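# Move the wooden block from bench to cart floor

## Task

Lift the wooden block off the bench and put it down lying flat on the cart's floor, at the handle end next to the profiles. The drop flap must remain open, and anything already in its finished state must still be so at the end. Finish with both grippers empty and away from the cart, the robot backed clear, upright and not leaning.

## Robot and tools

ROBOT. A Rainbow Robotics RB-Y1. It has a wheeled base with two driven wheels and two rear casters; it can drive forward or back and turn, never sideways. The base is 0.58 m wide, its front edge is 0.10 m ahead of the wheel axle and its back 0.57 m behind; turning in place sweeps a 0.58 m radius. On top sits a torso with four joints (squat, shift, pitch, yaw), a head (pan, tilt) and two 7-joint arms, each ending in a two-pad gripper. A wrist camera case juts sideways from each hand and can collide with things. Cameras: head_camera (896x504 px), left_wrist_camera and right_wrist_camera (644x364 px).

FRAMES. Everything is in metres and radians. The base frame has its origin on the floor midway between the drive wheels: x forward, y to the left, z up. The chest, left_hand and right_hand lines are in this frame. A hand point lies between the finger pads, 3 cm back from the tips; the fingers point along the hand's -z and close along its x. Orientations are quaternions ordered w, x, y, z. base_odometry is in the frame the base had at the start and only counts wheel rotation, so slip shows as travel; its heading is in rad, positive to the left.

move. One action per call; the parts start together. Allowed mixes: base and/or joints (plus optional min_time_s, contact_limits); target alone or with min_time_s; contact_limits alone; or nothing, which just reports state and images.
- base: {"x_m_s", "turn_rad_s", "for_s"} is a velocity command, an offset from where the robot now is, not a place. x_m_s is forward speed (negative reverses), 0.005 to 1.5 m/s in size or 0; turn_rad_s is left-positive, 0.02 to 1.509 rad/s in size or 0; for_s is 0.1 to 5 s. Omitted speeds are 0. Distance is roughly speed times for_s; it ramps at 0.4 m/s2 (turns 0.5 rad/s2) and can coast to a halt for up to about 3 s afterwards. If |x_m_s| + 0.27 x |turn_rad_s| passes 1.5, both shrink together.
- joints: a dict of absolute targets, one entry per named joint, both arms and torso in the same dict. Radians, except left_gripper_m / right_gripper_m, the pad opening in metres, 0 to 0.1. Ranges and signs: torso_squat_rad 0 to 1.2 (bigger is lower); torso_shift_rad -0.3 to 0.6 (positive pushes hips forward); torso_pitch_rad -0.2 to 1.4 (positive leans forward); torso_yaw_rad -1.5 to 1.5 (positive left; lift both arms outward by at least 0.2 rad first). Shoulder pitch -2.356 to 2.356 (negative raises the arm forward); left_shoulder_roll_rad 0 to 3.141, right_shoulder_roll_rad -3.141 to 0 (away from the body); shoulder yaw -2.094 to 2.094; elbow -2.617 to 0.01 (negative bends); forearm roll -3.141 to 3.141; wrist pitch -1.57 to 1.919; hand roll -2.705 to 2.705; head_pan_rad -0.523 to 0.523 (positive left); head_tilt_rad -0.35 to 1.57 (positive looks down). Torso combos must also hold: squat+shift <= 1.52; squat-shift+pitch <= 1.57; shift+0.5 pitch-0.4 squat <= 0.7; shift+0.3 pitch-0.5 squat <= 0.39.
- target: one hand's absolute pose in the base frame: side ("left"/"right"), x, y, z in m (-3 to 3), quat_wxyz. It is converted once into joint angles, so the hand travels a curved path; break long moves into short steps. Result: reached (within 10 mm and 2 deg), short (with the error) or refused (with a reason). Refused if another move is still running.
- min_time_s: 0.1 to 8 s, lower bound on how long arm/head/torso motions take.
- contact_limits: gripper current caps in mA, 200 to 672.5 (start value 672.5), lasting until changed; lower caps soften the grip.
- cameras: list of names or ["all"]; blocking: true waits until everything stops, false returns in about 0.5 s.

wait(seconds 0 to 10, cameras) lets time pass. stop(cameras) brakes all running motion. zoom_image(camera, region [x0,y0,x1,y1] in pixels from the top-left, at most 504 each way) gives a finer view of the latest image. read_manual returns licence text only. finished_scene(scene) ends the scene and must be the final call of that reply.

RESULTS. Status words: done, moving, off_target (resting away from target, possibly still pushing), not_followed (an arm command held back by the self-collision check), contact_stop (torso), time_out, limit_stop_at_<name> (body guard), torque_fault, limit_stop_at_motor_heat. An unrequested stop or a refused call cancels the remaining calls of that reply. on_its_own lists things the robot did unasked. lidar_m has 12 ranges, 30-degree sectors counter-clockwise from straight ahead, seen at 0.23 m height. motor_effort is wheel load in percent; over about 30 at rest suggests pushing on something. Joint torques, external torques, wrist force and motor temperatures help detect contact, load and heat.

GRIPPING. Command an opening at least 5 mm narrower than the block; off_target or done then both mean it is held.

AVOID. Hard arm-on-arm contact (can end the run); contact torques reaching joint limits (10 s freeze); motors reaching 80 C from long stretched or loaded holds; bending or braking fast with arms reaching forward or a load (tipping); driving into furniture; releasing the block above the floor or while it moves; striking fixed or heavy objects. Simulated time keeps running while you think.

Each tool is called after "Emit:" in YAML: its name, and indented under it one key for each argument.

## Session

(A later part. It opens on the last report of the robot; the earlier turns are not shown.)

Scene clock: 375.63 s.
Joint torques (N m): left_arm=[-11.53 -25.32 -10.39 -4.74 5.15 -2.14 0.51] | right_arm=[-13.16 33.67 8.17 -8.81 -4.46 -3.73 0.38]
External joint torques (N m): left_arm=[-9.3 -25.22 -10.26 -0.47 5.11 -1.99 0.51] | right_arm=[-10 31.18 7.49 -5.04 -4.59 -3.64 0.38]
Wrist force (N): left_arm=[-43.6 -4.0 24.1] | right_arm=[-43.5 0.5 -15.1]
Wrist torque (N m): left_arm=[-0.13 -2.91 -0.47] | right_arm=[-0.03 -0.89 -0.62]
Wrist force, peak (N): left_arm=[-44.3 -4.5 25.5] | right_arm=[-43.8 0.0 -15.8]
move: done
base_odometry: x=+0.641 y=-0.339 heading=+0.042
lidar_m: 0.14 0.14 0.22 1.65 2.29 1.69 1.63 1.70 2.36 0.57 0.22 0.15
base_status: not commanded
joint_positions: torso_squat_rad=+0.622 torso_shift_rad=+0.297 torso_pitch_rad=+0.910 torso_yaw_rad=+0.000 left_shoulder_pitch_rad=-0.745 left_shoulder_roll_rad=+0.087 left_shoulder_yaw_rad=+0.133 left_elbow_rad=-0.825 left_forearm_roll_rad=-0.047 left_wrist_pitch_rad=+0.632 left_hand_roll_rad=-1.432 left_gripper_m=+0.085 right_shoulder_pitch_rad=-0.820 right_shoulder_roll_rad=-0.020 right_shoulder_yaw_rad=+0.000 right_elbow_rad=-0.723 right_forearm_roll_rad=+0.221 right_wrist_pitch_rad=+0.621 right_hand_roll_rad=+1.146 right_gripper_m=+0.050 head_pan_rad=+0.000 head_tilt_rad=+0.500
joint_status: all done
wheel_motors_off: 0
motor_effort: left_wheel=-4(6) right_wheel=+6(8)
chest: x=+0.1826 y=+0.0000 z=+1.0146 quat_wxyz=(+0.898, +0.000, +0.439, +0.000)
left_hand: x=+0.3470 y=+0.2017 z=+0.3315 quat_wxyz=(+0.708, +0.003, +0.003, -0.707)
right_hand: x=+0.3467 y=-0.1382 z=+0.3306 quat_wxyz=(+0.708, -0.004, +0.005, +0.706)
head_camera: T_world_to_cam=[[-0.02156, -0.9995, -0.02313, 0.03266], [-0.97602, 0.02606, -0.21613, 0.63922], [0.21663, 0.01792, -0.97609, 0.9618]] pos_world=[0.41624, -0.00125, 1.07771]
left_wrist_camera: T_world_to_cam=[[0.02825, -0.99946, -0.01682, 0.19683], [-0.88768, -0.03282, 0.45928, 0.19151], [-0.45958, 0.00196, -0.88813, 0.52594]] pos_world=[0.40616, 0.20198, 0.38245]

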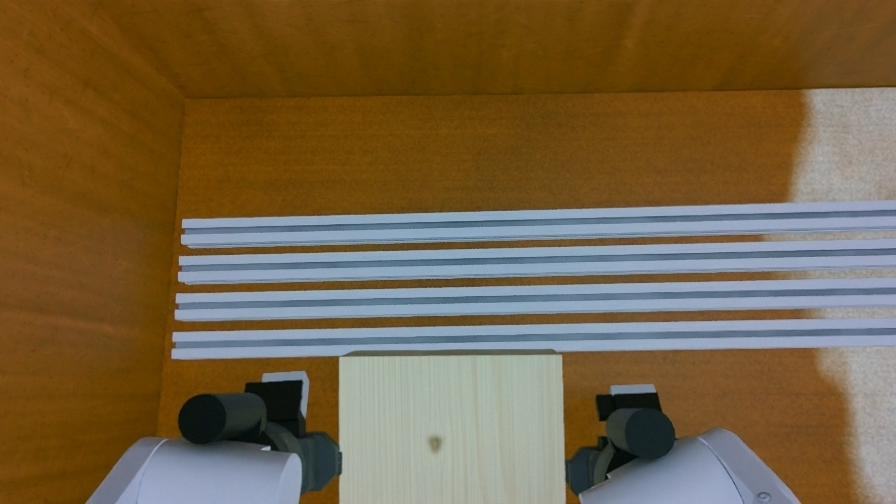

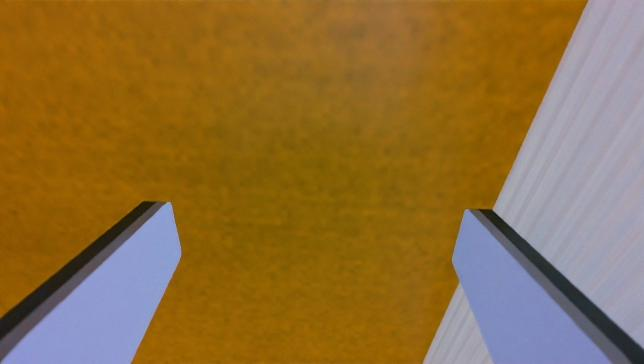

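Emit:
zoom_image:
  camera: "head_camera"
  region: [300, 320, 600, 400]

Emit:
zoom_image:
  camera: "left_wrist_camera"
  region: [400, 0, 644, 364]

Scaled by 1.680 from the camera's image (finer frame: 1280x720).

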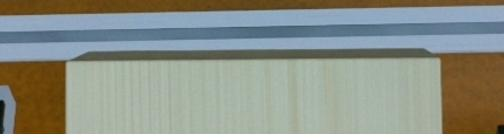

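Scaled by 1.385 from the camera's image (finer frame: 1265x715).

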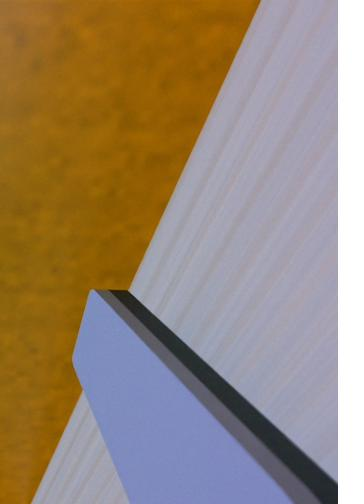

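Emit:
move:
  joints: {"torso_squat_rad": 0.6}
  min_time_s: 0.8

Emit:
move:
  base: {"x_m_s": -0.014, "for_s": 0.5}

Emit:
move:
  joints: {"torso_squat_rad": 0.6217}
  min_time_s: 1

Emit:
move:
  joints: {"torso_squat_rad": 0.64}
  min_time_s: 1
  cameras: ["head_camera"]

Emit:
zoom_image:
  camera: "head_camera"
  region: [300, 320, 600, 400]

Scene clock: 388.27 s.
Joint torques (N m): left_arm=[-10.88 -25.39 -10.48 -5.94 5.36 -1.61 0.38] | right_arm=[-13.37 33.48 7.91 -8.73 -4.37 -3.74 0.51]
External joint torques (N m): left_arm=[-8.7 -25.28 -10.35 -1.7 5.32 -1.47 0.38] | right_arm=[-10.25 30.98 7.24 -4.97 -4.5 -3.66 0.51]
Wrist force (N): left_arm=[-39.9 2.0 -19.5] | right_arm=[-39.0 2.4 -17.9]
Wrist torque (N m): left_arm=[-0.21 -0.27 -0.12] | right_arm=[-0.08 -0.58 -0.50]
Wrist force, peak (N): left_arm=[-44.6 -3.7 24.7] | right_arm=[-44.4 0.3 -15.5]
move: done
base_odometry: x=+0.641 y=-0.339 heading=+0.042
lidar_m: 0.14 0.16 0.22 1.65 2.30 1.68 1.63 1.71 2.36 0.56 0.22 0.15
base_status: not commanded
joint_positions: torso_squat_rad=+0.600 torso_shift_rad=+0.297 torso_pitch_rad=+0.911 torso_yaw_rad=+0.000 left_shoulder_pitch_rad=-0.745 left_shoulder_roll_rad=+0.087 left_shoulder_yaw_rad=+0.133 left_elbow_rad=-0.825 left_forearm_roll_rad=-0.047 left_wrist_pitch_rad=+0.632 left_hand_roll_rad=-1.432 left_gripper_m=+0.085 right_shoulder_pitch_rad=-0.820 right_shoulder_roll_rad=-0.020 right_shoulder_yaw_rad=+0.000 right_elbow_rad=-0.723 right_forearm_roll_rad=+0.221 right_wrist_pitch_rad=+0.621 right_hand_roll_rad=+1.146 right_gripper_m=+0.050 head_pan_rad=+0.000 head_tilt_rad=+0.500
joint_status: all done
wheel_motors_off: 0
motor_effort: left_wheel=-5(5) right_wheel=+7(7)
chest: x=+0.1857 y=+0.0000 z=+1.0225 quat_wxyz=(+0.898, +0.000, +0.440, +0.000)
left_hand: x=+0.3491 y=+0.2017 z=+0.3391 quat_wxyz=(+0.708, +0.002, +0.004, -0.707)
right_hand: x=+0.3489 y=-0.1382 z=+0.3383 quat_wxyz=(+0.708, -0.004, +0.005, +0.706)
pictures: none

Scene clock: 389.17 s.
Joint torques (N m): left_arm=[-11.41 -25.58 -10.48 -6.35 5.38 -1.4 0.31] | right_arm=[-12.96 33.59 7.83 -8.94 -4.54 -3.75 0.45]
External joint torques (N m): left_arm=[-9.23 -25.46 -10.35 -2.11 5.34 -1.26 0.31] | right_arm=[-9.84 31.09 7.15 -5.18 -4.67 -3.66 0.45]
Wrist force (N): left_arm=[-39.8 2.2 -19.7] | right_arm=[-39.4 1.6 -17.9]
Wrist torque (N m): left_arm=[-0.17 -0.26 -0.06] | right_arm=[-0.04 -0.63 -0.51]
Wrist force, peak (N): left_arm=[-39.9 3.6 -20.0] | right_arm=[-40.2 0.9 -17.6]
move: done
base_odometry: x=+0.634 y=-0.339 heading=+0.041
lidar_m: 0.15 0.16 0.22 1.66 2.28 1.68 1.62 1.69 2.33 0.61 0.24 0.16
base_status: done (sent for 0.5 of 0.5 s)
joint_positions: torso_squat_rad=+0.600 torso_shift_rad=+0.297 torso_pitch_rad=+0.911 torso_yaw_rad=+0.000 left_shoulder_pitch_rad=-0.745 left_shoulder_roll_rad=+0.087 left_shoulder_yaw_rad=+0.133 left_elbow_rad=-0.825 left_forearm_roll_rad=-0.047 left_wrist_pitch_rad=+0.632 left_hand_roll_rad=-1.432 left_gripper_m=+0.085 right_shoulder_pitch_rad=-0.820 right_shoulder_roll_rad=-0.020 right_shoulder_yaw_rad=+0.000 right_elbow_rad=-0.723 right_forearm_roll_rad=+0.221 right_wrist_pitch_rad=+0.621 right_hand_roll_rad=+1.146 right_gripper_m=+0.050 head_pan_rad=+0.000 head_tilt_rad=+0.500
joint_status: not commanded
wheel_motors_off: 0
motor_effort: left_wheel=-9(18) right_wheel=+10(23)
chest: x=+0.1857 y=+0.0000 z=+1.0226 quat_wxyz=(+0.898, +0.000, +0.440, +0.000)
left_hand: x=+0.3490 y=+0.2018 z=+0.3391 quat_wxyz=(+0.708, +0.002, +0.004, -0.707)
right_hand: x=+0.3489 y=-0.1382 z=+0.3384 quat_wxyz=(+0.708, -0.004, +0.005, +0.706)
pictures: none

Scene clock: 390.47 s.
Joint torques (N m): left_arm=[-11.18 -25.42 -10.64 -6.38 5.44 -1.5 0.49] | right_arm=[-13.34 33.2 8.21 -9.1 -4.54 -3.64 0.54]
External joint torques (N m): left_arm=[-8.99 -25.3 -10.51 -2.14 5.4 -1.35 0.49] | right_arm=[-10.21 30.7 7.53 -5.34 -4.67 -3.55 0.54]
Wrist force (N): left_arm=[-39.6 2.5 -19.0] | right_arm=[-39.7 1.6 -18.3]
Wrist torque (N m): left_arm=[-0.31 -0.28 -0.10] | right_arm=[0.02 -0.65 -0.50]
Wrist force, peak (N): left_arm=[-40.0 2.8 -20.1] | right_arm=[-40.0 1.4 -18.0]
move: done
base_odometry: x=+0.634 y=-0.339 heading=+0.041
lidar_m: 0.14 0.15 0.23 1.64 2.29 1.68 1.61 1.71 2.34 0.62 0.22 0.16
base_status: not commanded
joint_positions: torso_squat_rad=+0.622 torso_shift_rad=+0.297 torso_pitch_rad=+0.911 torso_yaw_rad=+0.000 left_shoulder_pitch_rad=-0.745 left_shoulder_roll_rad=+0.087 left_shoulder_yaw_rad=+0.133 left_elbow_rad=-0.825 left_forearm_roll_rad=-0.047 left_wrist_pitch_rad=+0.632 left_hand_roll_rad=-1.432 left_gripper_m=+0.085 right_shoulder_pitch_rad=-0.820 right_shoulder_roll_rad=-0.020 right_shoulder_yaw_rad=+0.000 right_elbow_rad=-0.723 right_forearm_roll_rad=+0.221 right_wrist_pitch_rad=+0.621 right_hand_roll_rad=+1.146 right_gripper_m=+0.050 head_pan_rad=+0.000 head_tilt_rad=+0.500
joint_status: all done
wheel_motors_off: 0
motor_effort: left_wheel=-9(10) right_wheel=+9(11)
chest: x=+0.1831 y=+0.0000 z=+1.0143 quat_wxyz=(+0.898, +0.000, +0.440, +0.000)
left_hand: x=+0.3465 y=+0.2018 z=+0.3309 quat_wxyz=(+0.708, +0.002, +0.004, -0.707)
right_hand: x=+0.3464 y=-0.1382 z=+0.3301 quat_wxyz=(+0.708, -0.004, +0.005, +0.706)
pictures: none

Scene clock: 391.77 s.
Joint torques (N m): left_arm=[-11.3 -25.37 -10.44 -6.32 5.39 -1.49 0.35] | right_arm=[-13.14 33.38 8.04 -8.84 -4.51 -3.55 0.5]
External joint torques (N m): left_arm=[-9.11 -25.26 -10.31 -2.07 5.35 -1.34 0.35] | right_arm=[-10.01 30.89 7.37 -5.08 -4.64 -3.47 0.51]
Wrist force (N): left_arm=[-39.5 2.9 -18.8] | right_arm=[-39.5 1.8 -18.2]
Wrist torque (N m): left_arm=[-0.34 -0.27 -0.10] | right_arm=[0.00 -0.62 -0.48]
Wrist force, peak (N): left_arm=[-40.6 3.3 -18.6] | right_arm=[-40.3 2.1 -17.2]
move: done
base_odometry: x=+0.634 y=-0.339 heading=+0.041
lidar_m: 0.15 0.16 0.22 1.66 2.29 1.66 1.61 1.69 2.35 0.60 0.23 0.16
base_status: not commanded
joint_positions: torso_squat_rad=+0.640 torso_shift_rad=+0.297 torso_pitch_rad=+0.911 torso_yaw_rad=+0.000 left_shoulder_pitch_rad=-0.745 left_shoulder_roll_rad=+0.087 left_shoulder_yaw_rad=+0.133 left_elbow_rad=-0.825 left_forearm_roll_rad=-0.047 left_wrist_pitch_rad=+0.632 left_hand_roll_rad=-1.432 left_gripper_m=+0.085 right_shoulder_pitch_rad=-0.820 right_shoulder_roll_rad=-0.020 right_shoulder_yaw_rad=+0.000 right_elbow_rad=-0.723 right_forearm_roll_rad=+0.221 right_wrist_pitch_rad=+0.621 right_hand_roll_rad=+1.146 right_gripper_m=+0.050 head_pan_rad=+0.000 head_tilt_rad=+0.500
joint_status: all done
wheel_motors_off: 0
motor_effort: left_wheel=-10(10) right_wheel=+8(11)
chest: x=+0.1809 y=+0.0000 z=+1.0071 quat_wxyz=(+0.898, +0.000, +0.440, +0.000)
left_hand: x=+0.3443 y=+0.2018 z=+0.3237 quat_wxyz=(+0.708, +0.002, +0.004, -0.707)
right_hand: x=+0.3442 y=-0.1382 z=+0.3229 quat_wxyz=(+0.708, -0.004, +0.005, +0.706)
head_camera: T_world_to_cam=[[-0.02161, -0.9995, -0.02302, 0.03234], [-0.97624, 0.02606, -0.21514, 0.635], [0.21563, 0.01782, -0.97631, 0.95519]] pos_world=[0.41464, -0.00125, 1.06992]

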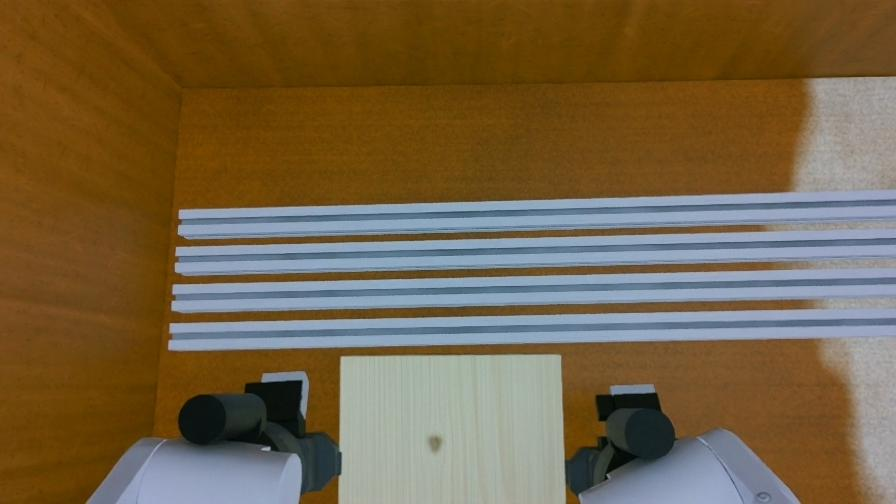

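Scaled by 1.680 from the camera's image (finer frame: 1280x720).

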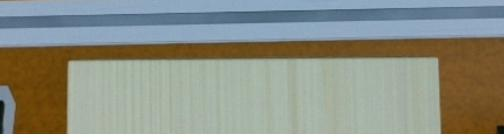

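Emit:
move:
  joints: {"torso_squat_rad": 0.66}
  min_time_s: 1

Emit:
move:
  joints: {"torso_squat_rad": 0.672}
  min_time_s: 1
  cameras: ["head_camera"]

Scene clock: 394.17 s.
Joint torques (N m): left_arm=[-11.05 -25.5 -10.35 -4.81 5.21 -1.81 0.4] | right_arm=[-13.35 33.25 7.92 -8.92 -4.56 -3.69 0.43]
External joint torques (N m): left_arm=[-8.83 -25.4 -10.22 -0.55 5.17 -1.67 0.4] | right_arm=[-10.2 30.76 7.24 -5.15 -4.69 -3.61 0.43]
Wrist force (N): left_arm=[-42.0 -0.3 14.7] | right_arm=[-43.3 -0.2 -16.4]
Wrist torque (N m): left_arm=[-0.42 -2.27 -0.34] | right_arm=[0.07 -0.78 -0.63]
Wrist force, peak (N): left_arm=[-43.2 -0.7 12.1] | right_arm=[-43.9 0.0 -17.2]
move: done
base_odometry: x=+0.634 y=-0.339 heading=+0.041
lidar_m: 0.14 0.14 0.23 1.66 2.28 1.68 1.62 1.71 2.34 0.60 0.22 0.15
base_status: not commanded
joint_positions: torso_squat_rad=+0.660 torso_shift_rad=+0.297 torso_pitch_rad=+0.910 torso_yaw_rad=+0.000 left_shoulder_pitch_rad=-0.745 left_shoulder_roll_rad=+0.087 left_shoulder_yaw_rad=+0.133 left_elbow_rad=-0.825 left_forearm_roll_rad=-0.047 left_wrist_pitch_rad=+0.632 left_hand_roll_rad=-1.432 left_gripper_m=+0.085 right_shoulder_pitch_rad=-0.820 right_shoulder_roll_rad=-0.020 right_shoulder_yaw_rad=+0.000 right_elbow_rad=-0.723 right_forearm_roll_rad=+0.221 right_wrist_pitch_rad=+0.621 right_hand_roll_rad=+1.146 right_gripper_m=+0.050 head_pan_rad=+0.000 head_tilt_rad=+0.500
joint_status: all done
wheel_motors_off: 0
motor_effort: left_wheel=-9(10) right_wheel=+8(12)
chest: x=+0.1780 y=+0.0000 z=+0.9992 quat_wxyz=(+0.898, +0.000, +0.439, +0.000)
left_hand: x=+0.3423 y=+0.2018 z=+0.3160 quat_wxyz=(+0.708, +0.003, +0.003, -0.707)
right_hand: x=+0.3419 y=-0.1382 z=+0.3152 quat_wxyz=(+0.708, -0.004, +0.005, +0.706)
pictures: none

Scene clock: 395.47 s.
Joint torques (N m): left_arm=[-10.09 -26.46 -10.43 -0.06 4.5 -2.66 0.53] | right_arm=[-12.38 34.37 7.79 -5.52 -4.55 -3.86 0.46]
External joint torques (N m): left_arm=[-7.78 -26.38 -10.3 4.25 4.46 -2.5 0.53] | right_arm=[-9.14 31.9 7.12 -1.71 -4.68 -3.77 0.46]
Wrist force (N): left_arm=[-51.2 -7.8 72.1] | right_arm=[-53.6 2.7 19.1]
Wrist torque (N m): left_arm=[0.03 -5.99 -0.81] | right_arm=[-0.45 -3.50 -0.54]
Wrist force, peak (N): left_arm=[-51.7 -8.6 73.1] | right_arm=[-53.9 3.0 19.2]
move: done
base_odometry: x=+0.634 y=-0.339 heading=+0.041
lidar_m: 0.15 0.15 0.22 1.65 2.29 1.67 1.62 1.69 2.34 0.61 0.22 0.16
base_status: not commanded
joint_positions: torso_squat_rad=+0.672 torso_shift_rad=+0.296 torso_pitch_rad=+0.907 torso_yaw_rad=+0.000 left_shoulder_pitch_rad=-0.745 left_shoulder_roll_rad=+0.087 left_shoulder_yaw_rad=+0.133 left_elbow_rad=-0.826 left_forearm_roll_rad=-0.047 left_wrist_pitch_rad=+0.632 left_hand_roll_rad=-1.432 left_gripper_m=+0.085 right_shoulder_pitch_rad=-0.820 right_shoulder_roll_rad=-0.020 right_shoulder_yaw_rad=+0.000 right_elbow_rad=-0.724 right_forearm_roll_rad=+0.221 right_wrist_pitch_rad=+0.621 right_hand_roll_rad=+1.146 right_gripper_m=+0.050 head_pan_rad=+0.000 head_tilt_rad=+0.500
joint_status: all done
wheel_motors_off: 0
motor_effort: left_wheel=-8(10) right_wheel=+8(12)
chest: x=+0.1754 y=+0.0000 z=+0.9950 quat_wxyz=(+0.899, +0.000, +0.438, +0.000)
left_hand: x=+0.3421 y=+0.2018 z=+0.3124 quat_wxyz=(+0.708, +0.004, +0.002, -0.707)
right_hand: x=+0.3416 y=-0.1382 z=+0.3115 quat_wxyz=(+0.708, -0.005, +0.004, +0.706)
head_camera: T_world_to_cam=[[-0.02149, -0.9995, -0.02329, 0.03209], [-0.97548, 0.02606, -0.21852, 0.63027], [0.21902, 0.01802, -0.97555, 0.94319]] pos_world=[0.40894, -0.00135, 1.0586]

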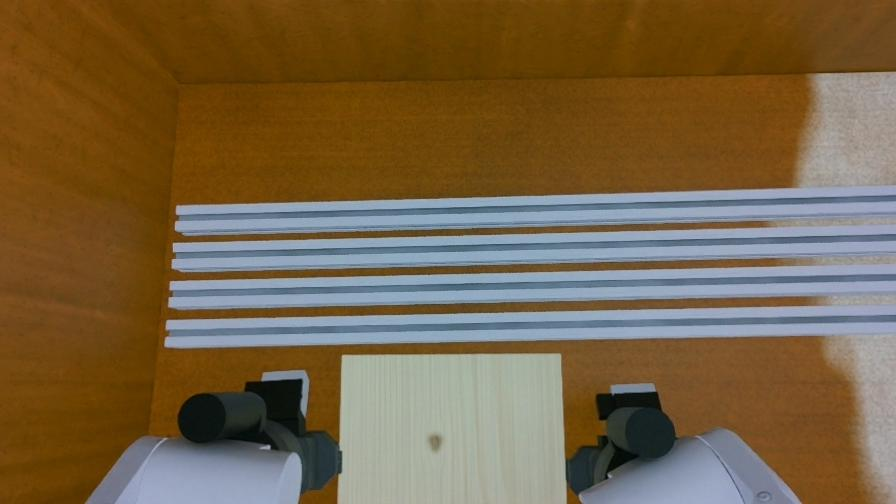

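Emit:
move:
  joints: {"torso_squat_rad": 0.664}
  min_time_s: 0.6

Emit:
move:
  joints: {"left_shoulder_roll_rad": 0.125, "right_shoulder_roll_rad": -0.056}
  min_time_s: 1.5
  cameras: ["all"]

Scene clock: 397.97 s.
Joint torques (N m): left_arm=[-9.73 -26.54 -10.83 -3.3 5.04 -1.01 0.34] | right_arm=[-11.89 34.73 8.03 -7.72 -4.36 -3.25 0.47]
External joint torques (N m): left_arm=[-7.52 -26.44 -10.71 0.96 5 -0.86 0.34] | right_arm=[-8.75 32.24 7.35 -3.95 -4.49 -3.16 0.47]
Wrist force (N): left_arm=[-40.4 4.2 -7.7] | right_arm=[-39.9 -0.1 -17.5]
Wrist torque (N m): left_arm=[-0.09 -1.01 -0.06] | right_arm=[0.07 -0.63 -0.56]
Wrist force, peak (N): left_arm=[-51.6 -7.3 73.0] | right_arm=[-54.3 2.6 19.0]
move: done
base_odometry: x=+0.634 y=-0.339 heading=+0.041
lidar_m: 0.14 0.15 0.23 1.66 2.26 1.67 1.61 1.70 2.33 0.62 0.21 0.16
base_status: not commanded
joint_positions: torso_squat_rad=+0.664 torso_shift_rad=+0.297 torso_pitch_rad=+0.911 torso_yaw_rad=+0.000 left_shoulder_pitch_rad=-0.745 left_shoulder_roll_rad=+0.087 left_shoulder_yaw_rad=+0.133 left_elbow_rad=-0.826 left_forearm_roll_rad=-0.047 left_wrist_pitch_rad=+0.632 left_hand_roll_rad=-1.432 left_gripper_m=+0.085 right_shoulder_pitch_rad=-0.820 right_shoulder_roll_rad=-0.020 right_shoulder_yaw_rad=+0.000 right_elbow_rad=-0.724 right_forearm_roll_rad=+0.221 right_wrist_pitch_rad=+0.621 right_hand_roll_rad=+1.146 right_gripper_m=+0.050 head_pan_rad=+0.000 head_tilt_rad=+0.500
joint_status: all done
wheel_motors_off: 0
motor_effort: left_wheel=-8(8) right_wheel=+10(12)
chest: x=+0.1778 y=+0.0000 z=+0.9974 quat_wxyz=(+0.898, +0.000, +0.440, +0.000)
left_hand: x=+0.3421 y=+0.2018 z=+0.3142 quat_wxyz=(+0.708, +0.003, +0.003, -0.707)
right_hand: x=+0.3416 y=-0.1383 z=+0.3133 quat_wxyz=(+0.708, -0.004, +0.005, +0.706)
pictures: none

Scene clock: 399.77 s.
Joint torques (N m): left_arm=[-3.25 1.05 -0.45 -4.62 0.3 -0.66 0.32] | right_arm=[-4.49 0.19 1.25 -4.56 -0.29 -0.2 0.11]
External joint torques (N m): left_arm=[-1.03 0.18 -0.59 -0.29 0.3 -0.5 0.32] | right_arm=[-1.32 -1.36 0.8 -0.74 -0.45 -0.12 0.11]
Wrist force (N): left_arm=[0.6 1.8 -8.6] | right_arm=[0.0 1.7 -5.6]
Wrist torque (N m): left_arm=[-0.38 0.09 0.05] | right_arm=[-0.16 0.06 -0.07]
Wrist force, peak (N): left_arm=[-40.9 4.1 -7.4] | right_arm=[-40.4 0.7 -18.1]
move: done
base_odometry: x=+0.634 y=-0.339 heading=+0.041
lidar_m: 0.14 0.16 0.22 1.65 2.29 1.68 1.61 1.70 2.34 0.62 0.22 0.16
base_status: not commanded
joint_positions: torso_squat_rad=+0.664 torso_shift_rad=+0.297 torso_pitch_rad=+0.911 torso_yaw_rad=+0.000 left_shoulder_pitch_rad=-0.747 left_shoulder_roll_rad=+0.125 left_shoulder_yaw_rad=+0.131 left_elbow_rad=-0.825 left_forearm_roll_rad=-0.046 left_wrist_pitch_rad=+0.632 left_hand_roll_rad=-1.432 left_gripper_m=+0.085 right_shoulder_pitch_rad=-0.822 right_shoulder_roll_rad=-0.056 right_shoulder_yaw_rad=+0.001 right_elbow_rad=-0.724 right_forearm_roll_rad=+0.220 right_wrist_pitch_rad=+0.620 right_hand_roll_rad=+1.146 right_gripper_m=+0.050 head_pan_rad=+0.000 head_tilt_rad=+0.500
joint_status: all done
wheel_motors_off: 0
motor_effort: left_wheel=-8(9) right_wheel=+11(12)
chest: x=+0.1777 y=+0.0000 z=+0.9974 quat_wxyz=(+0.898, +0.000, +0.440, +0.000)
left_hand: x=+0.3494 y=+0.2261 z=+0.3150 quat_wxyz=(+0.704, +0.018, +0.011, -0.710)
right_hand: x=+0.3496 y=-0.1618 z=+0.3122 quat_wxyz=(+0.706, -0.020, +0.012, +0.708)
pictures: head_camera, left_wrist_camera, right_wrist_camera
head_camera: T_world_to_cam=[[-0.02158, -0.9995, -0.02312, 0.03204], [-0.97617, 0.02606, -0.21542, 0.63009], [0.21591, 0.01792, -0.97625, 0.94632]] pos_world=[0.41144, -0.00135, 1.06031]
left_wrist_camera: T_world_to_cam=[[0.01959, -0.99852, -0.05079, 0.23431], [-0.8926, -0.04035, 0.44903, 0.20859], [-0.45042, 0.03654, -0.89207, 0.50258]] pos_world=[0.40797, 0.22401, 0.36657]
right_wrist_camera: T_world_to_cam=[[0.03144, -0.99932, 0.01927, -0.17994], [-0.86684, -0.01766, 0.49826, 0.17164], [-0.49758, -0.03237, -0.86681, 0.51158]] pos_world=[0.409, -0.16023, 0.36139]

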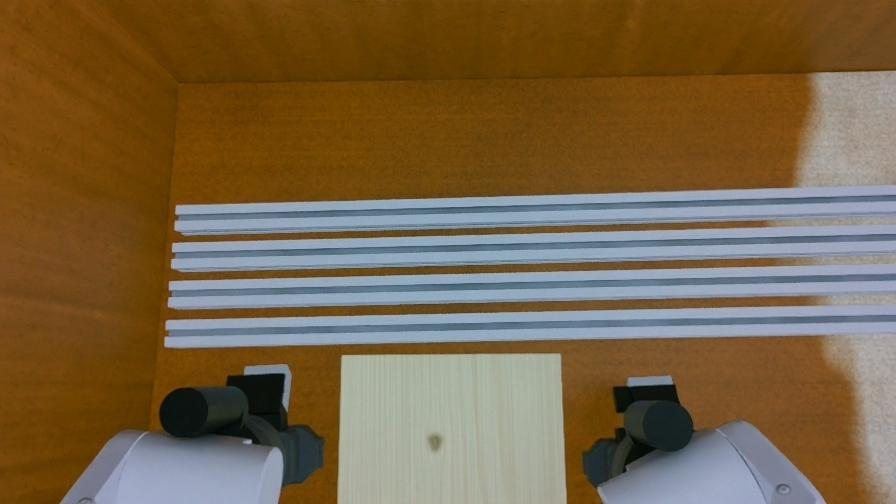

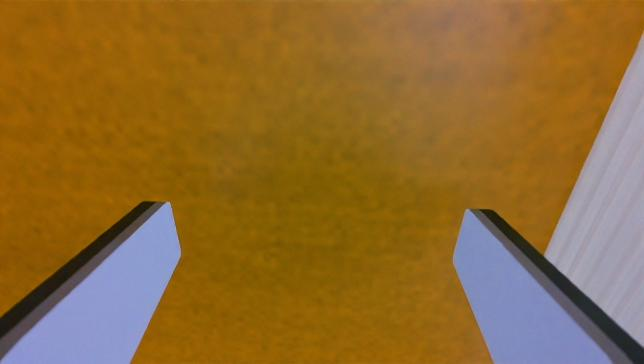

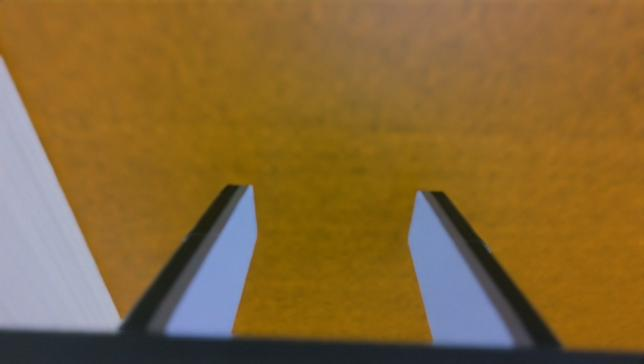

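Emit:
move:
  joints: {"torso_squat_rad": 0.4875, "torso_shift_rad": 0.275, "torso_pitch_rad": 0.84, "left_shoulder_pitch_rad": -0.6925, "left_shoulder_roll_rad": 0.11, "left_shoulder_yaw_rad": 0.1325, "left_elbow_rad": -1.087, "left_forearm_roll_rad": -0.0344, "left_wrist_pitch_rad": 0.9092, "left_hand_roll_rad": -1.463, "right_shoulder_pitch_rad": -0.7536, "right_shoulder_roll_rad": -0.07, "right_shoulder_yaw_rad": 0.015, "right_elbow_rad": -1.0081, "right_forearm_roll_rad": 0.1589, "right_wrist_pitch_rad": 0.9016, "right_hand_roll_rad": 1.2195}
  min_time_s: 2

Emit:
move:
  joints: {"torso_squat_rad": 0.03, "torso_shift_rad": 0.2, "torso_pitch_rad": 0.7, "head_tilt_rad": 0.6, "left_shoulder_pitch_rad": -0.76, "left_shoulder_roll_rad": 0.16, "left_shoulder_yaw_rad": 0.138, "left_elbow_rad": -1.626, "left_forearm_roll_rad": 0.045, "left_wrist_pitch_rad": 1.765, "left_hand_roll_rad": -1.465, "right_shoulder_pitch_rad": -0.76, "right_shoulder_roll_rad": -0.16, "right_shoulder_yaw_rad": -0.138, "right_elbow_rad": -1.626, "right_forearm_roll_rad": -0.045, "right_wrist_pitch_rad": 1.765, "right_hand_roll_rad": 1.465}
  min_time_s: 2.5
  cameras: ["head_camera"]

Scene clock: 406.10 s.
Joint torques (N m): left_arm=[-3.3 -0.61 1.85 -6.7 0.26 -0.05 -0.14] | right_arm=[-3.52 -0.6 1.24 -6.72 -0.09 0.22 0.17]
External joint torques (N m): left_arm=[1.1 -1.82 1.67 -0.39 0.26 0.11 -0.15] | right_arm=[1.57 -1.29 0.9 -0.94 -0.35 0.3 0.17]
Wrist force (N): left_arm=[0.8 1.5 -8.3] | right_arm=[0.1 1.8 -5.8]
Wrist torque (N m): left_arm=[-0.33 0.17 0.18] | right_arm=[-0.19 0.11 -0.23]
Wrist force, peak (N): left_arm=[1.3 1.2 -8.7] | right_arm=[0.0 2.1 -6.4]
move: done
base_odometry: x=+0.634 y=-0.339 heading=+0.041
lidar_m: 0.14 0.16 0.22 1.65 2.27 1.68 1.62 1.70 2.33 0.62 0.22 0.16
base_status: not commanded
joint_positions: torso_squat_rad=+0.488 torso_shift_rad=+0.275 torso_pitch_rad=+0.840 torso_yaw_rad=+0.000 left_shoulder_pitch_rad=-0.693 left_shoulder_roll_rad=+0.110 left_shoulder_yaw_rad=+0.132 left_elbow_rad=-1.087 left_forearm_roll_rad=-0.034 left_wrist_pitch_rad=+0.909 left_hand_roll_rad=-1.463 left_gripper_m=+0.085 right_shoulder_pitch_rad=-0.754 right_shoulder_roll_rad=-0.070 right_shoulder_yaw_rad=+0.015 right_elbow_rad=-1.008 right_forearm_roll_rad=+0.159 right_wrist_pitch_rad=+0.902 right_hand_roll_rad=+1.219 right_gripper_m=+0.050 head_pan_rad=+0.000 head_tilt_rad=+0.500
joint_status: all done
wheel_motors_off: 0
motor_effort: left_wheel=-8(10) right_wheel=+10(11)
chest: x=+0.1703 y=+0.0000 z=+1.0822 quat_wxyz=(+0.913, +0.000, +0.408, +0.000)
left_hand: x=+0.3993 y=+0.2230 z=+0.4474 quat_wxyz=(+0.705, +0.019, +0.012, -0.709)
right_hand: x=+0.4030 y=-0.1709 z=+0.4442 quat_wxyz=(+0.708, -0.032, +0.020, +0.705)
pictures: none

Scene clock: 408.90 s.
Joint torques (N m): left_arm=[-10.2 2.82 2.3 -8.82 0.28 0.23 -0.43] | right_arm=[-11.16 -4.75 -2.59 -9.23 -0.18 0.25 0.2]
External joint torques (N m): left_arm=[0.06 -0.14 1.57 -0.06 0.25 0.17 -0.44] | right_arm=[-1.47 -1.54 -1.92 -0.98 -0.42 0.14 0.2]
Wrist force (N): left_arm=[1.2 2.3 -7.4] | right_arm=[0.3 1.8 -6.1]
Wrist torque (N m): left_arm=[-0.37 0.25 0.14] | right_arm=[-0.25 0.14 -0.19]
Wrist force, peak (N): left_arm=[0.9 2.4 -8.4] | right_arm=[0.4 2.0 -6.3]
move: done
base_odometry: x=+0.634 y=-0.339 heading=+0.041
lidar_m: 0.15 0.16 0.23 1.66 2.29 1.68 1.61 1.70 2.35 0.61 0.23 0.16
base_status: not commanded
joint_positions: torso_squat_rad=+0.046 torso_shift_rad=+0.203 torso_pitch_rad=+0.705 torso_yaw_rad=+0.000 left_shoulder_pitch_rad=-0.760 left_shoulder_roll_rad=+0.160 left_shoulder_yaw_rad=+0.138 left_elbow_rad=-1.626 left_forearm_roll_rad=+0.045 left_wrist_pitch_rad=+1.765 left_hand_roll_rad=-1.465 left_gripper_m=+0.085 right_shoulder_pitch_rad=-0.760 right_shoulder_roll_rad=-0.160 right_shoulder_yaw_rad=-0.138 right_elbow_rad=-1.626 right_forearm_roll_rad=-0.045 right_wrist_pitch_rad=+1.765 right_hand_roll_rad=+1.465 right_gripper_m=+0.050 head_pan_rad=+0.000 head_tilt_rad=+0.600
joint_status: all done
wheel_motors_off: 0
motor_effort: left_wheel=-9(11) right_wheel=+9(11)
chest: x=+0.1132 y=+0.0000 z=+1.2011 quat_wxyz=(+0.939, +0.000, +0.345, +0.000)
left_hand: x=+0.4399 y=+0.2190 z=+0.7505 quat_wxyz=(+0.708, -0.023, +0.049, -0.704)
right_hand: x=+0.4397 y=-0.2188 z=+0.7504 quat_wxyz=(+0.708, +0.024, +0.049, +0.704)
head_camera: T_world_to_cam=[[-0.01903, -0.9995, -0.02526, 0.03778], [-0.94805, 0.02606, -0.31704, 0.72235], [0.31754, 0.01792, -0.94808, 1.13237]] pos_world=[0.32597, -0.00135, 1.30354]

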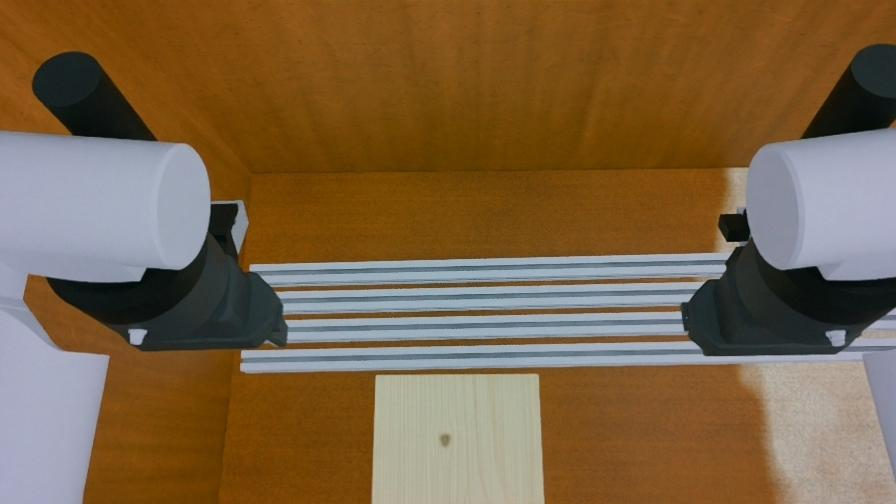

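Raise and back away.

Emit:
move:
  joints: {"torso_squat_rad": 0.0, "torso_shift_rad": 0.2, "torso_pitch_rad": 0.6}

Emit:
move:
  base: {"x_m_s": -0.2, "for_s": 0.6}
  cameras: ["head_camera"]

Emit:
move:
  base: {"x_m_s": -0.3, "for_s": 1.4}
  joints: {"torso_pitch_rad": 0.3, "torso_shift_rad": 0.05, "head_tilt_rad": 0.5}
  cameras: ["head_camera"]

Scene clock: 411.17 s.
Joint torques (N m): left_arm=[-11.59 2.88 2.68 -8.86 0.21 -0.13 -0.42] | right_arm=[-12.77 -4.95 -2.83 -9.23 -0.01 0.18 0.08]
External joint torques (N m): left_arm=[0.66 -0.58 1.85 0.11 0.2 0.02 -0.42] | right_arm=[-1.07 -1.25 -2.09 -0.78 -0.27 0.27 0.08]
Wrist force (N): left_arm=[0.5 1.3 -7.6] | right_arm=[0.3 2.4 -6.1]
Wrist torque (N m): left_arm=[-0.30 0.10 0.13] | right_arm=[-0.27 0.11 -0.22]
Wrist force, peak (N): left_arm=[1.1 2.1 -8.7] | right_arm=[-0.1 1.3 -6.5]
move: done
base_odometry: x=+0.634 y=-0.339 heading=+0.041
lidar_m: 0.14 0.16 0.23 1.65 2.30 1.68 1.61 1.70 2.34 0.61 0.23 0.16
base_status: not commanded
joint_positions: torso_squat_rad=+0.000 torso_shift_rad=+0.200 torso_pitch_rad=+0.600 torso_yaw_rad=+0.000 left_shoulder_pitch_rad=-0.760 left_shoulder_roll_rad=+0.160 left_shoulder_yaw_rad=+0.138 left_elbow_rad=-1.626 left_forearm_roll_rad=+0.045 left_wrist_pitch_rad=+1.765 left_hand_roll_rad=-1.465 left_gripper_m=+0.085 right_shoulder_pitch_rad=-0.760 right_shoulder_roll_rad=-0.160 right_shoulder_yaw_rad=-0.138 right_elbow_rad=-1.626 right_forearm_roll_rad=-0.045 right_wrist_pitch_rad=+1.765 right_hand_roll_rad=+1.465 right_gripper_m=+0.050 head_pan_rad=+0.000 head_tilt_rad=+0.600
joint_status: all done
wheel_motors_off: 0
motor_effort: left_wheel=-10(10) right_wheel=+9(12)
chest: x=+0.0857 y=+0.0000 z=+1.2220 quat_wxyz=(+0.955, +0.000, +0.295, +0.000)
left_hand: x=+0.4579 y=+0.2190 z=+0.8082 quat_wxyz=(+0.709, +0.014, +0.012, -0.705)
right_hand: x=+0.4577 y=-0.2188 z=+0.8080 quat_wxyz=(+0.709, -0.013, +0.012, +0.705)
pictures: none

Scene clock: 412.83 s.
Joint torques (N m): left_arm=[-11.33 2.68 2.41 -8.81 0.27 -0.2 -0.34] | right_arm=[-12.42 -4.75 -2.21 -9.12 -0.08 0.05 0.07]
External joint torques (N m): left_arm=[0.93 -0.78 1.58 0.15 0.27 -0.05 -0.35] | right_arm=[-0.72 -1.05 -1.47 -0.67 -0.33 0.14 0.07]
Wrist force (N): left_arm=[1.1 0.8 -8.1] | right_arm=[0.4 2.0 -5.8]
Wrist torque (N m): left_arm=[-0.26 0.22 0.10] | right_arm=[-0.24 0.13 -0.21]
Wrist force, peak (N): left_arm=[1.2 1.7 -8.5] | right_arm=[-0.2 2.1 -6.6]
move: done
base_odometry: x=+0.514 y=-0.344 heading=+0.041
lidar_m: 0.27 0.29 0.41 4.34 2.11 1.55 1.50 1.58 2.16 4.06 0.39 0.28
base_status: done (sent for 0.6 of 0.6 s)
joint_positions: torso_squat_rad=+0.000 torso_shift_rad=+0.200 torso_pitch_rad=+0.600 torso_yaw_rad=+0.000 left_shoulder_pitch_rad=-0.760 left_shoulder_roll_rad=+0.160 left_shoulder_yaw_rad=+0.138 left_elbow_rad=-1.626 left_forearm_roll_rad=+0.045 left_wrist_pitch_rad=+1.765 left_hand_roll_rad=-1.465 left_gripper_m=+0.085 right_shoulder_pitch_rad=-0.760 right_shoulder_roll_rad=-0.160 right_shoulder_yaw_rad=-0.138 right_elbow_rad=-1.626 right_forearm_roll_rad=-0.045 right_wrist_pitch_rad=+1.765 right_hand_roll_rad=+1.465 right_gripper_m=+0.050 head_pan_rad=+0.000 head_tilt_rad=+0.600
joint_status: not commanded
wheel_motors_off: 0
motor_effort: left_wheel=-2(41) right_wheel=-4(15)
chest: x=+0.0858 y=+0.0000 z=+1.2219 quat_wxyz=(+0.955, +0.000, +0.295, +0.000)
left_hand: x=+0.4580 y=+0.2190 z=+0.8081 quat_wxyz=(+0.709, +0.014, +0.012, -0.704)
right_hand: x=+0.4578 y=-0.2188 z=+0.8080 quat_wxyz=(+0.709, -0.014, +0.012, +0.705)
head_camera: T_world_to_cam=[[-0.01628, -0.9995, -0.02712, 0.03992], [-0.90959, 0.02606, -0.4147, 0.819], [0.41519, 0.01792, -0.90956, 1.10541]] pos_world=[0.28664, -0.00125, 1.34615]

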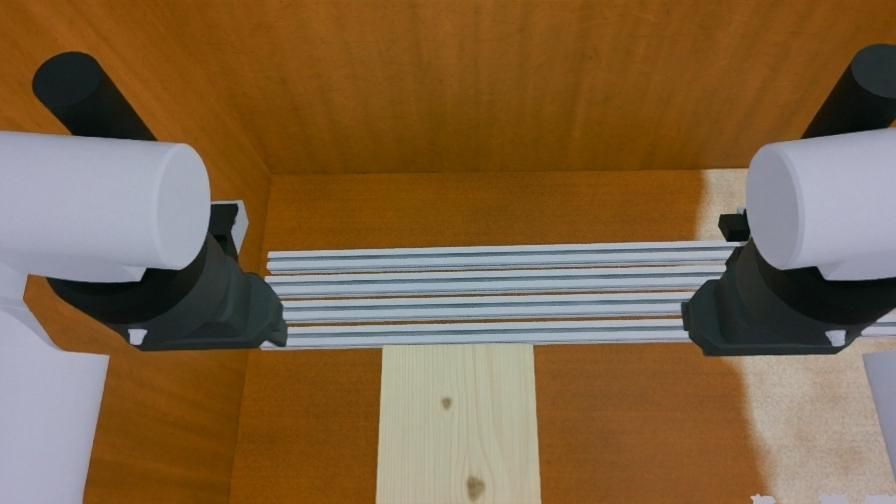

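Scene clock: 415.43 s.
Joint torques (N m): left_arm=[-16.17 3.39 2.82 -8.59 0.22 -0.86 -0.24] | right_arm=[-17.16 -5.68 -2.71 -9.16 -0.04 -0.55 0.17]
External joint torques (N m): left_arm=[0.95 -1.25 1.75 0.42 0.28 -0.13 -0.24] | right_arm=[-0.53 -0.81 -1.83 -0.64 -0.33 0.1 0.17]
Wrist force (N): left_arm=[0.9 -0.6 -7.3] | right_arm=[0.2 3.8 -5.7]
Wrist torque (N m): left_arm=[-0.21 0.19 0.11] | right_arm=[-0.31 0.13 -0.21]
Wrist force, peak (N): left_arm=[0.9 2.0 -8.4] | right_arm=[0.0 4.1 -6.0]
move: done
base_odometry: x=+0.094 y=-0.362 heading=+0.042
lidar_m: 0.69 0.73 1.25 4.08 1.52 1.12 1.07 1.14 1.58 4.40 0.98 0.73
base_status: done (sent for 1.4 of 1.4 s)
joint_positions: torso_squat_rad=+0.000 torso_shift_rad=+0.050 torso_pitch_rad=+0.300 torso_yaw_rad=+0.000 left_shoulder_pitch_rad=-0.760 left_shoulder_roll_rad=+0.160 left_shoulder_yaw_rad=+0.138 left_elbow_rad=-1.626 left_forearm_roll_rad=+0.045 left_wrist_pitch_rad=+1.765 left_hand_roll_rad=-1.465 left_gripper_m=+0.085 right_shoulder_pitch_rad=-0.760 right_shoulder_roll_rad=-0.160 right_shoulder_yaw_rad=-0.138 right_elbow_rad=-1.626 right_forearm_roll_rad=-0.045 right_wrist_pitch_rad=+1.765 right_hand_roll_rad=+1.465 right_gripper_m=+0.050 head_pan_rad=+0.000 head_tilt_rad=+0.500
joint_status: all done
wheel_motors_off: 0
motor_effort: left_wheel=+10(36) right_wheel=-11(26)
chest: x=-0.1016 y=+0.0000 z=+1.2752 quat_wxyz=(+0.989, +0.000, +0.149, +0.000)
left_hand: x=+0.3763 y=+0.2191 z=+0.9900 quat_wxyz=(+0.703, +0.119, -0.094, -0.695)
right_hand: x=+0.3762 y=-0.2188 z=+0.9898 quat_wxyz=(+0.703, -0.119, -0.094, +0.695)
head_camera: T_world_to_cam=[[-0.00443, -0.9995, -0.03132, 0.04473], [-0.67629, 0.02606, -0.73617, 1.11184], [0.73662, 0.01792, -0.67607, 0.94798]] pos_world=[0.05383, -0.00125, 1.4608]

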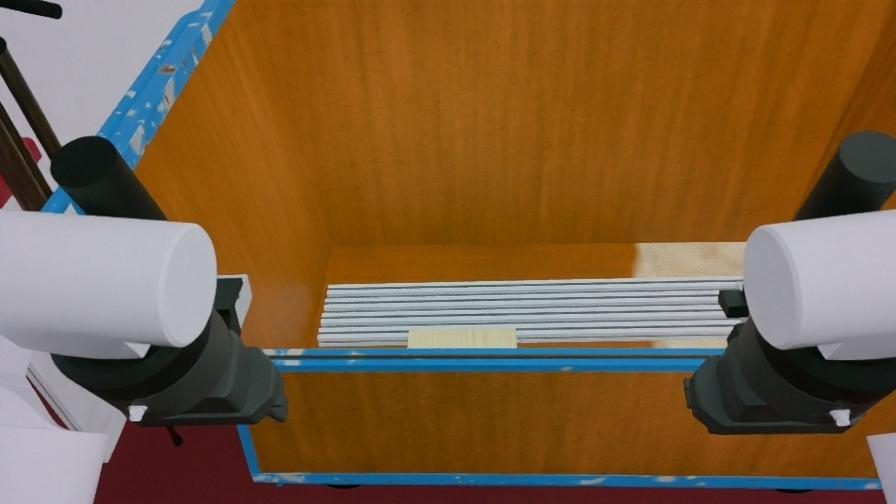

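Emit:
finished_scene:
  scene: 2

The scene is finished: the task was done.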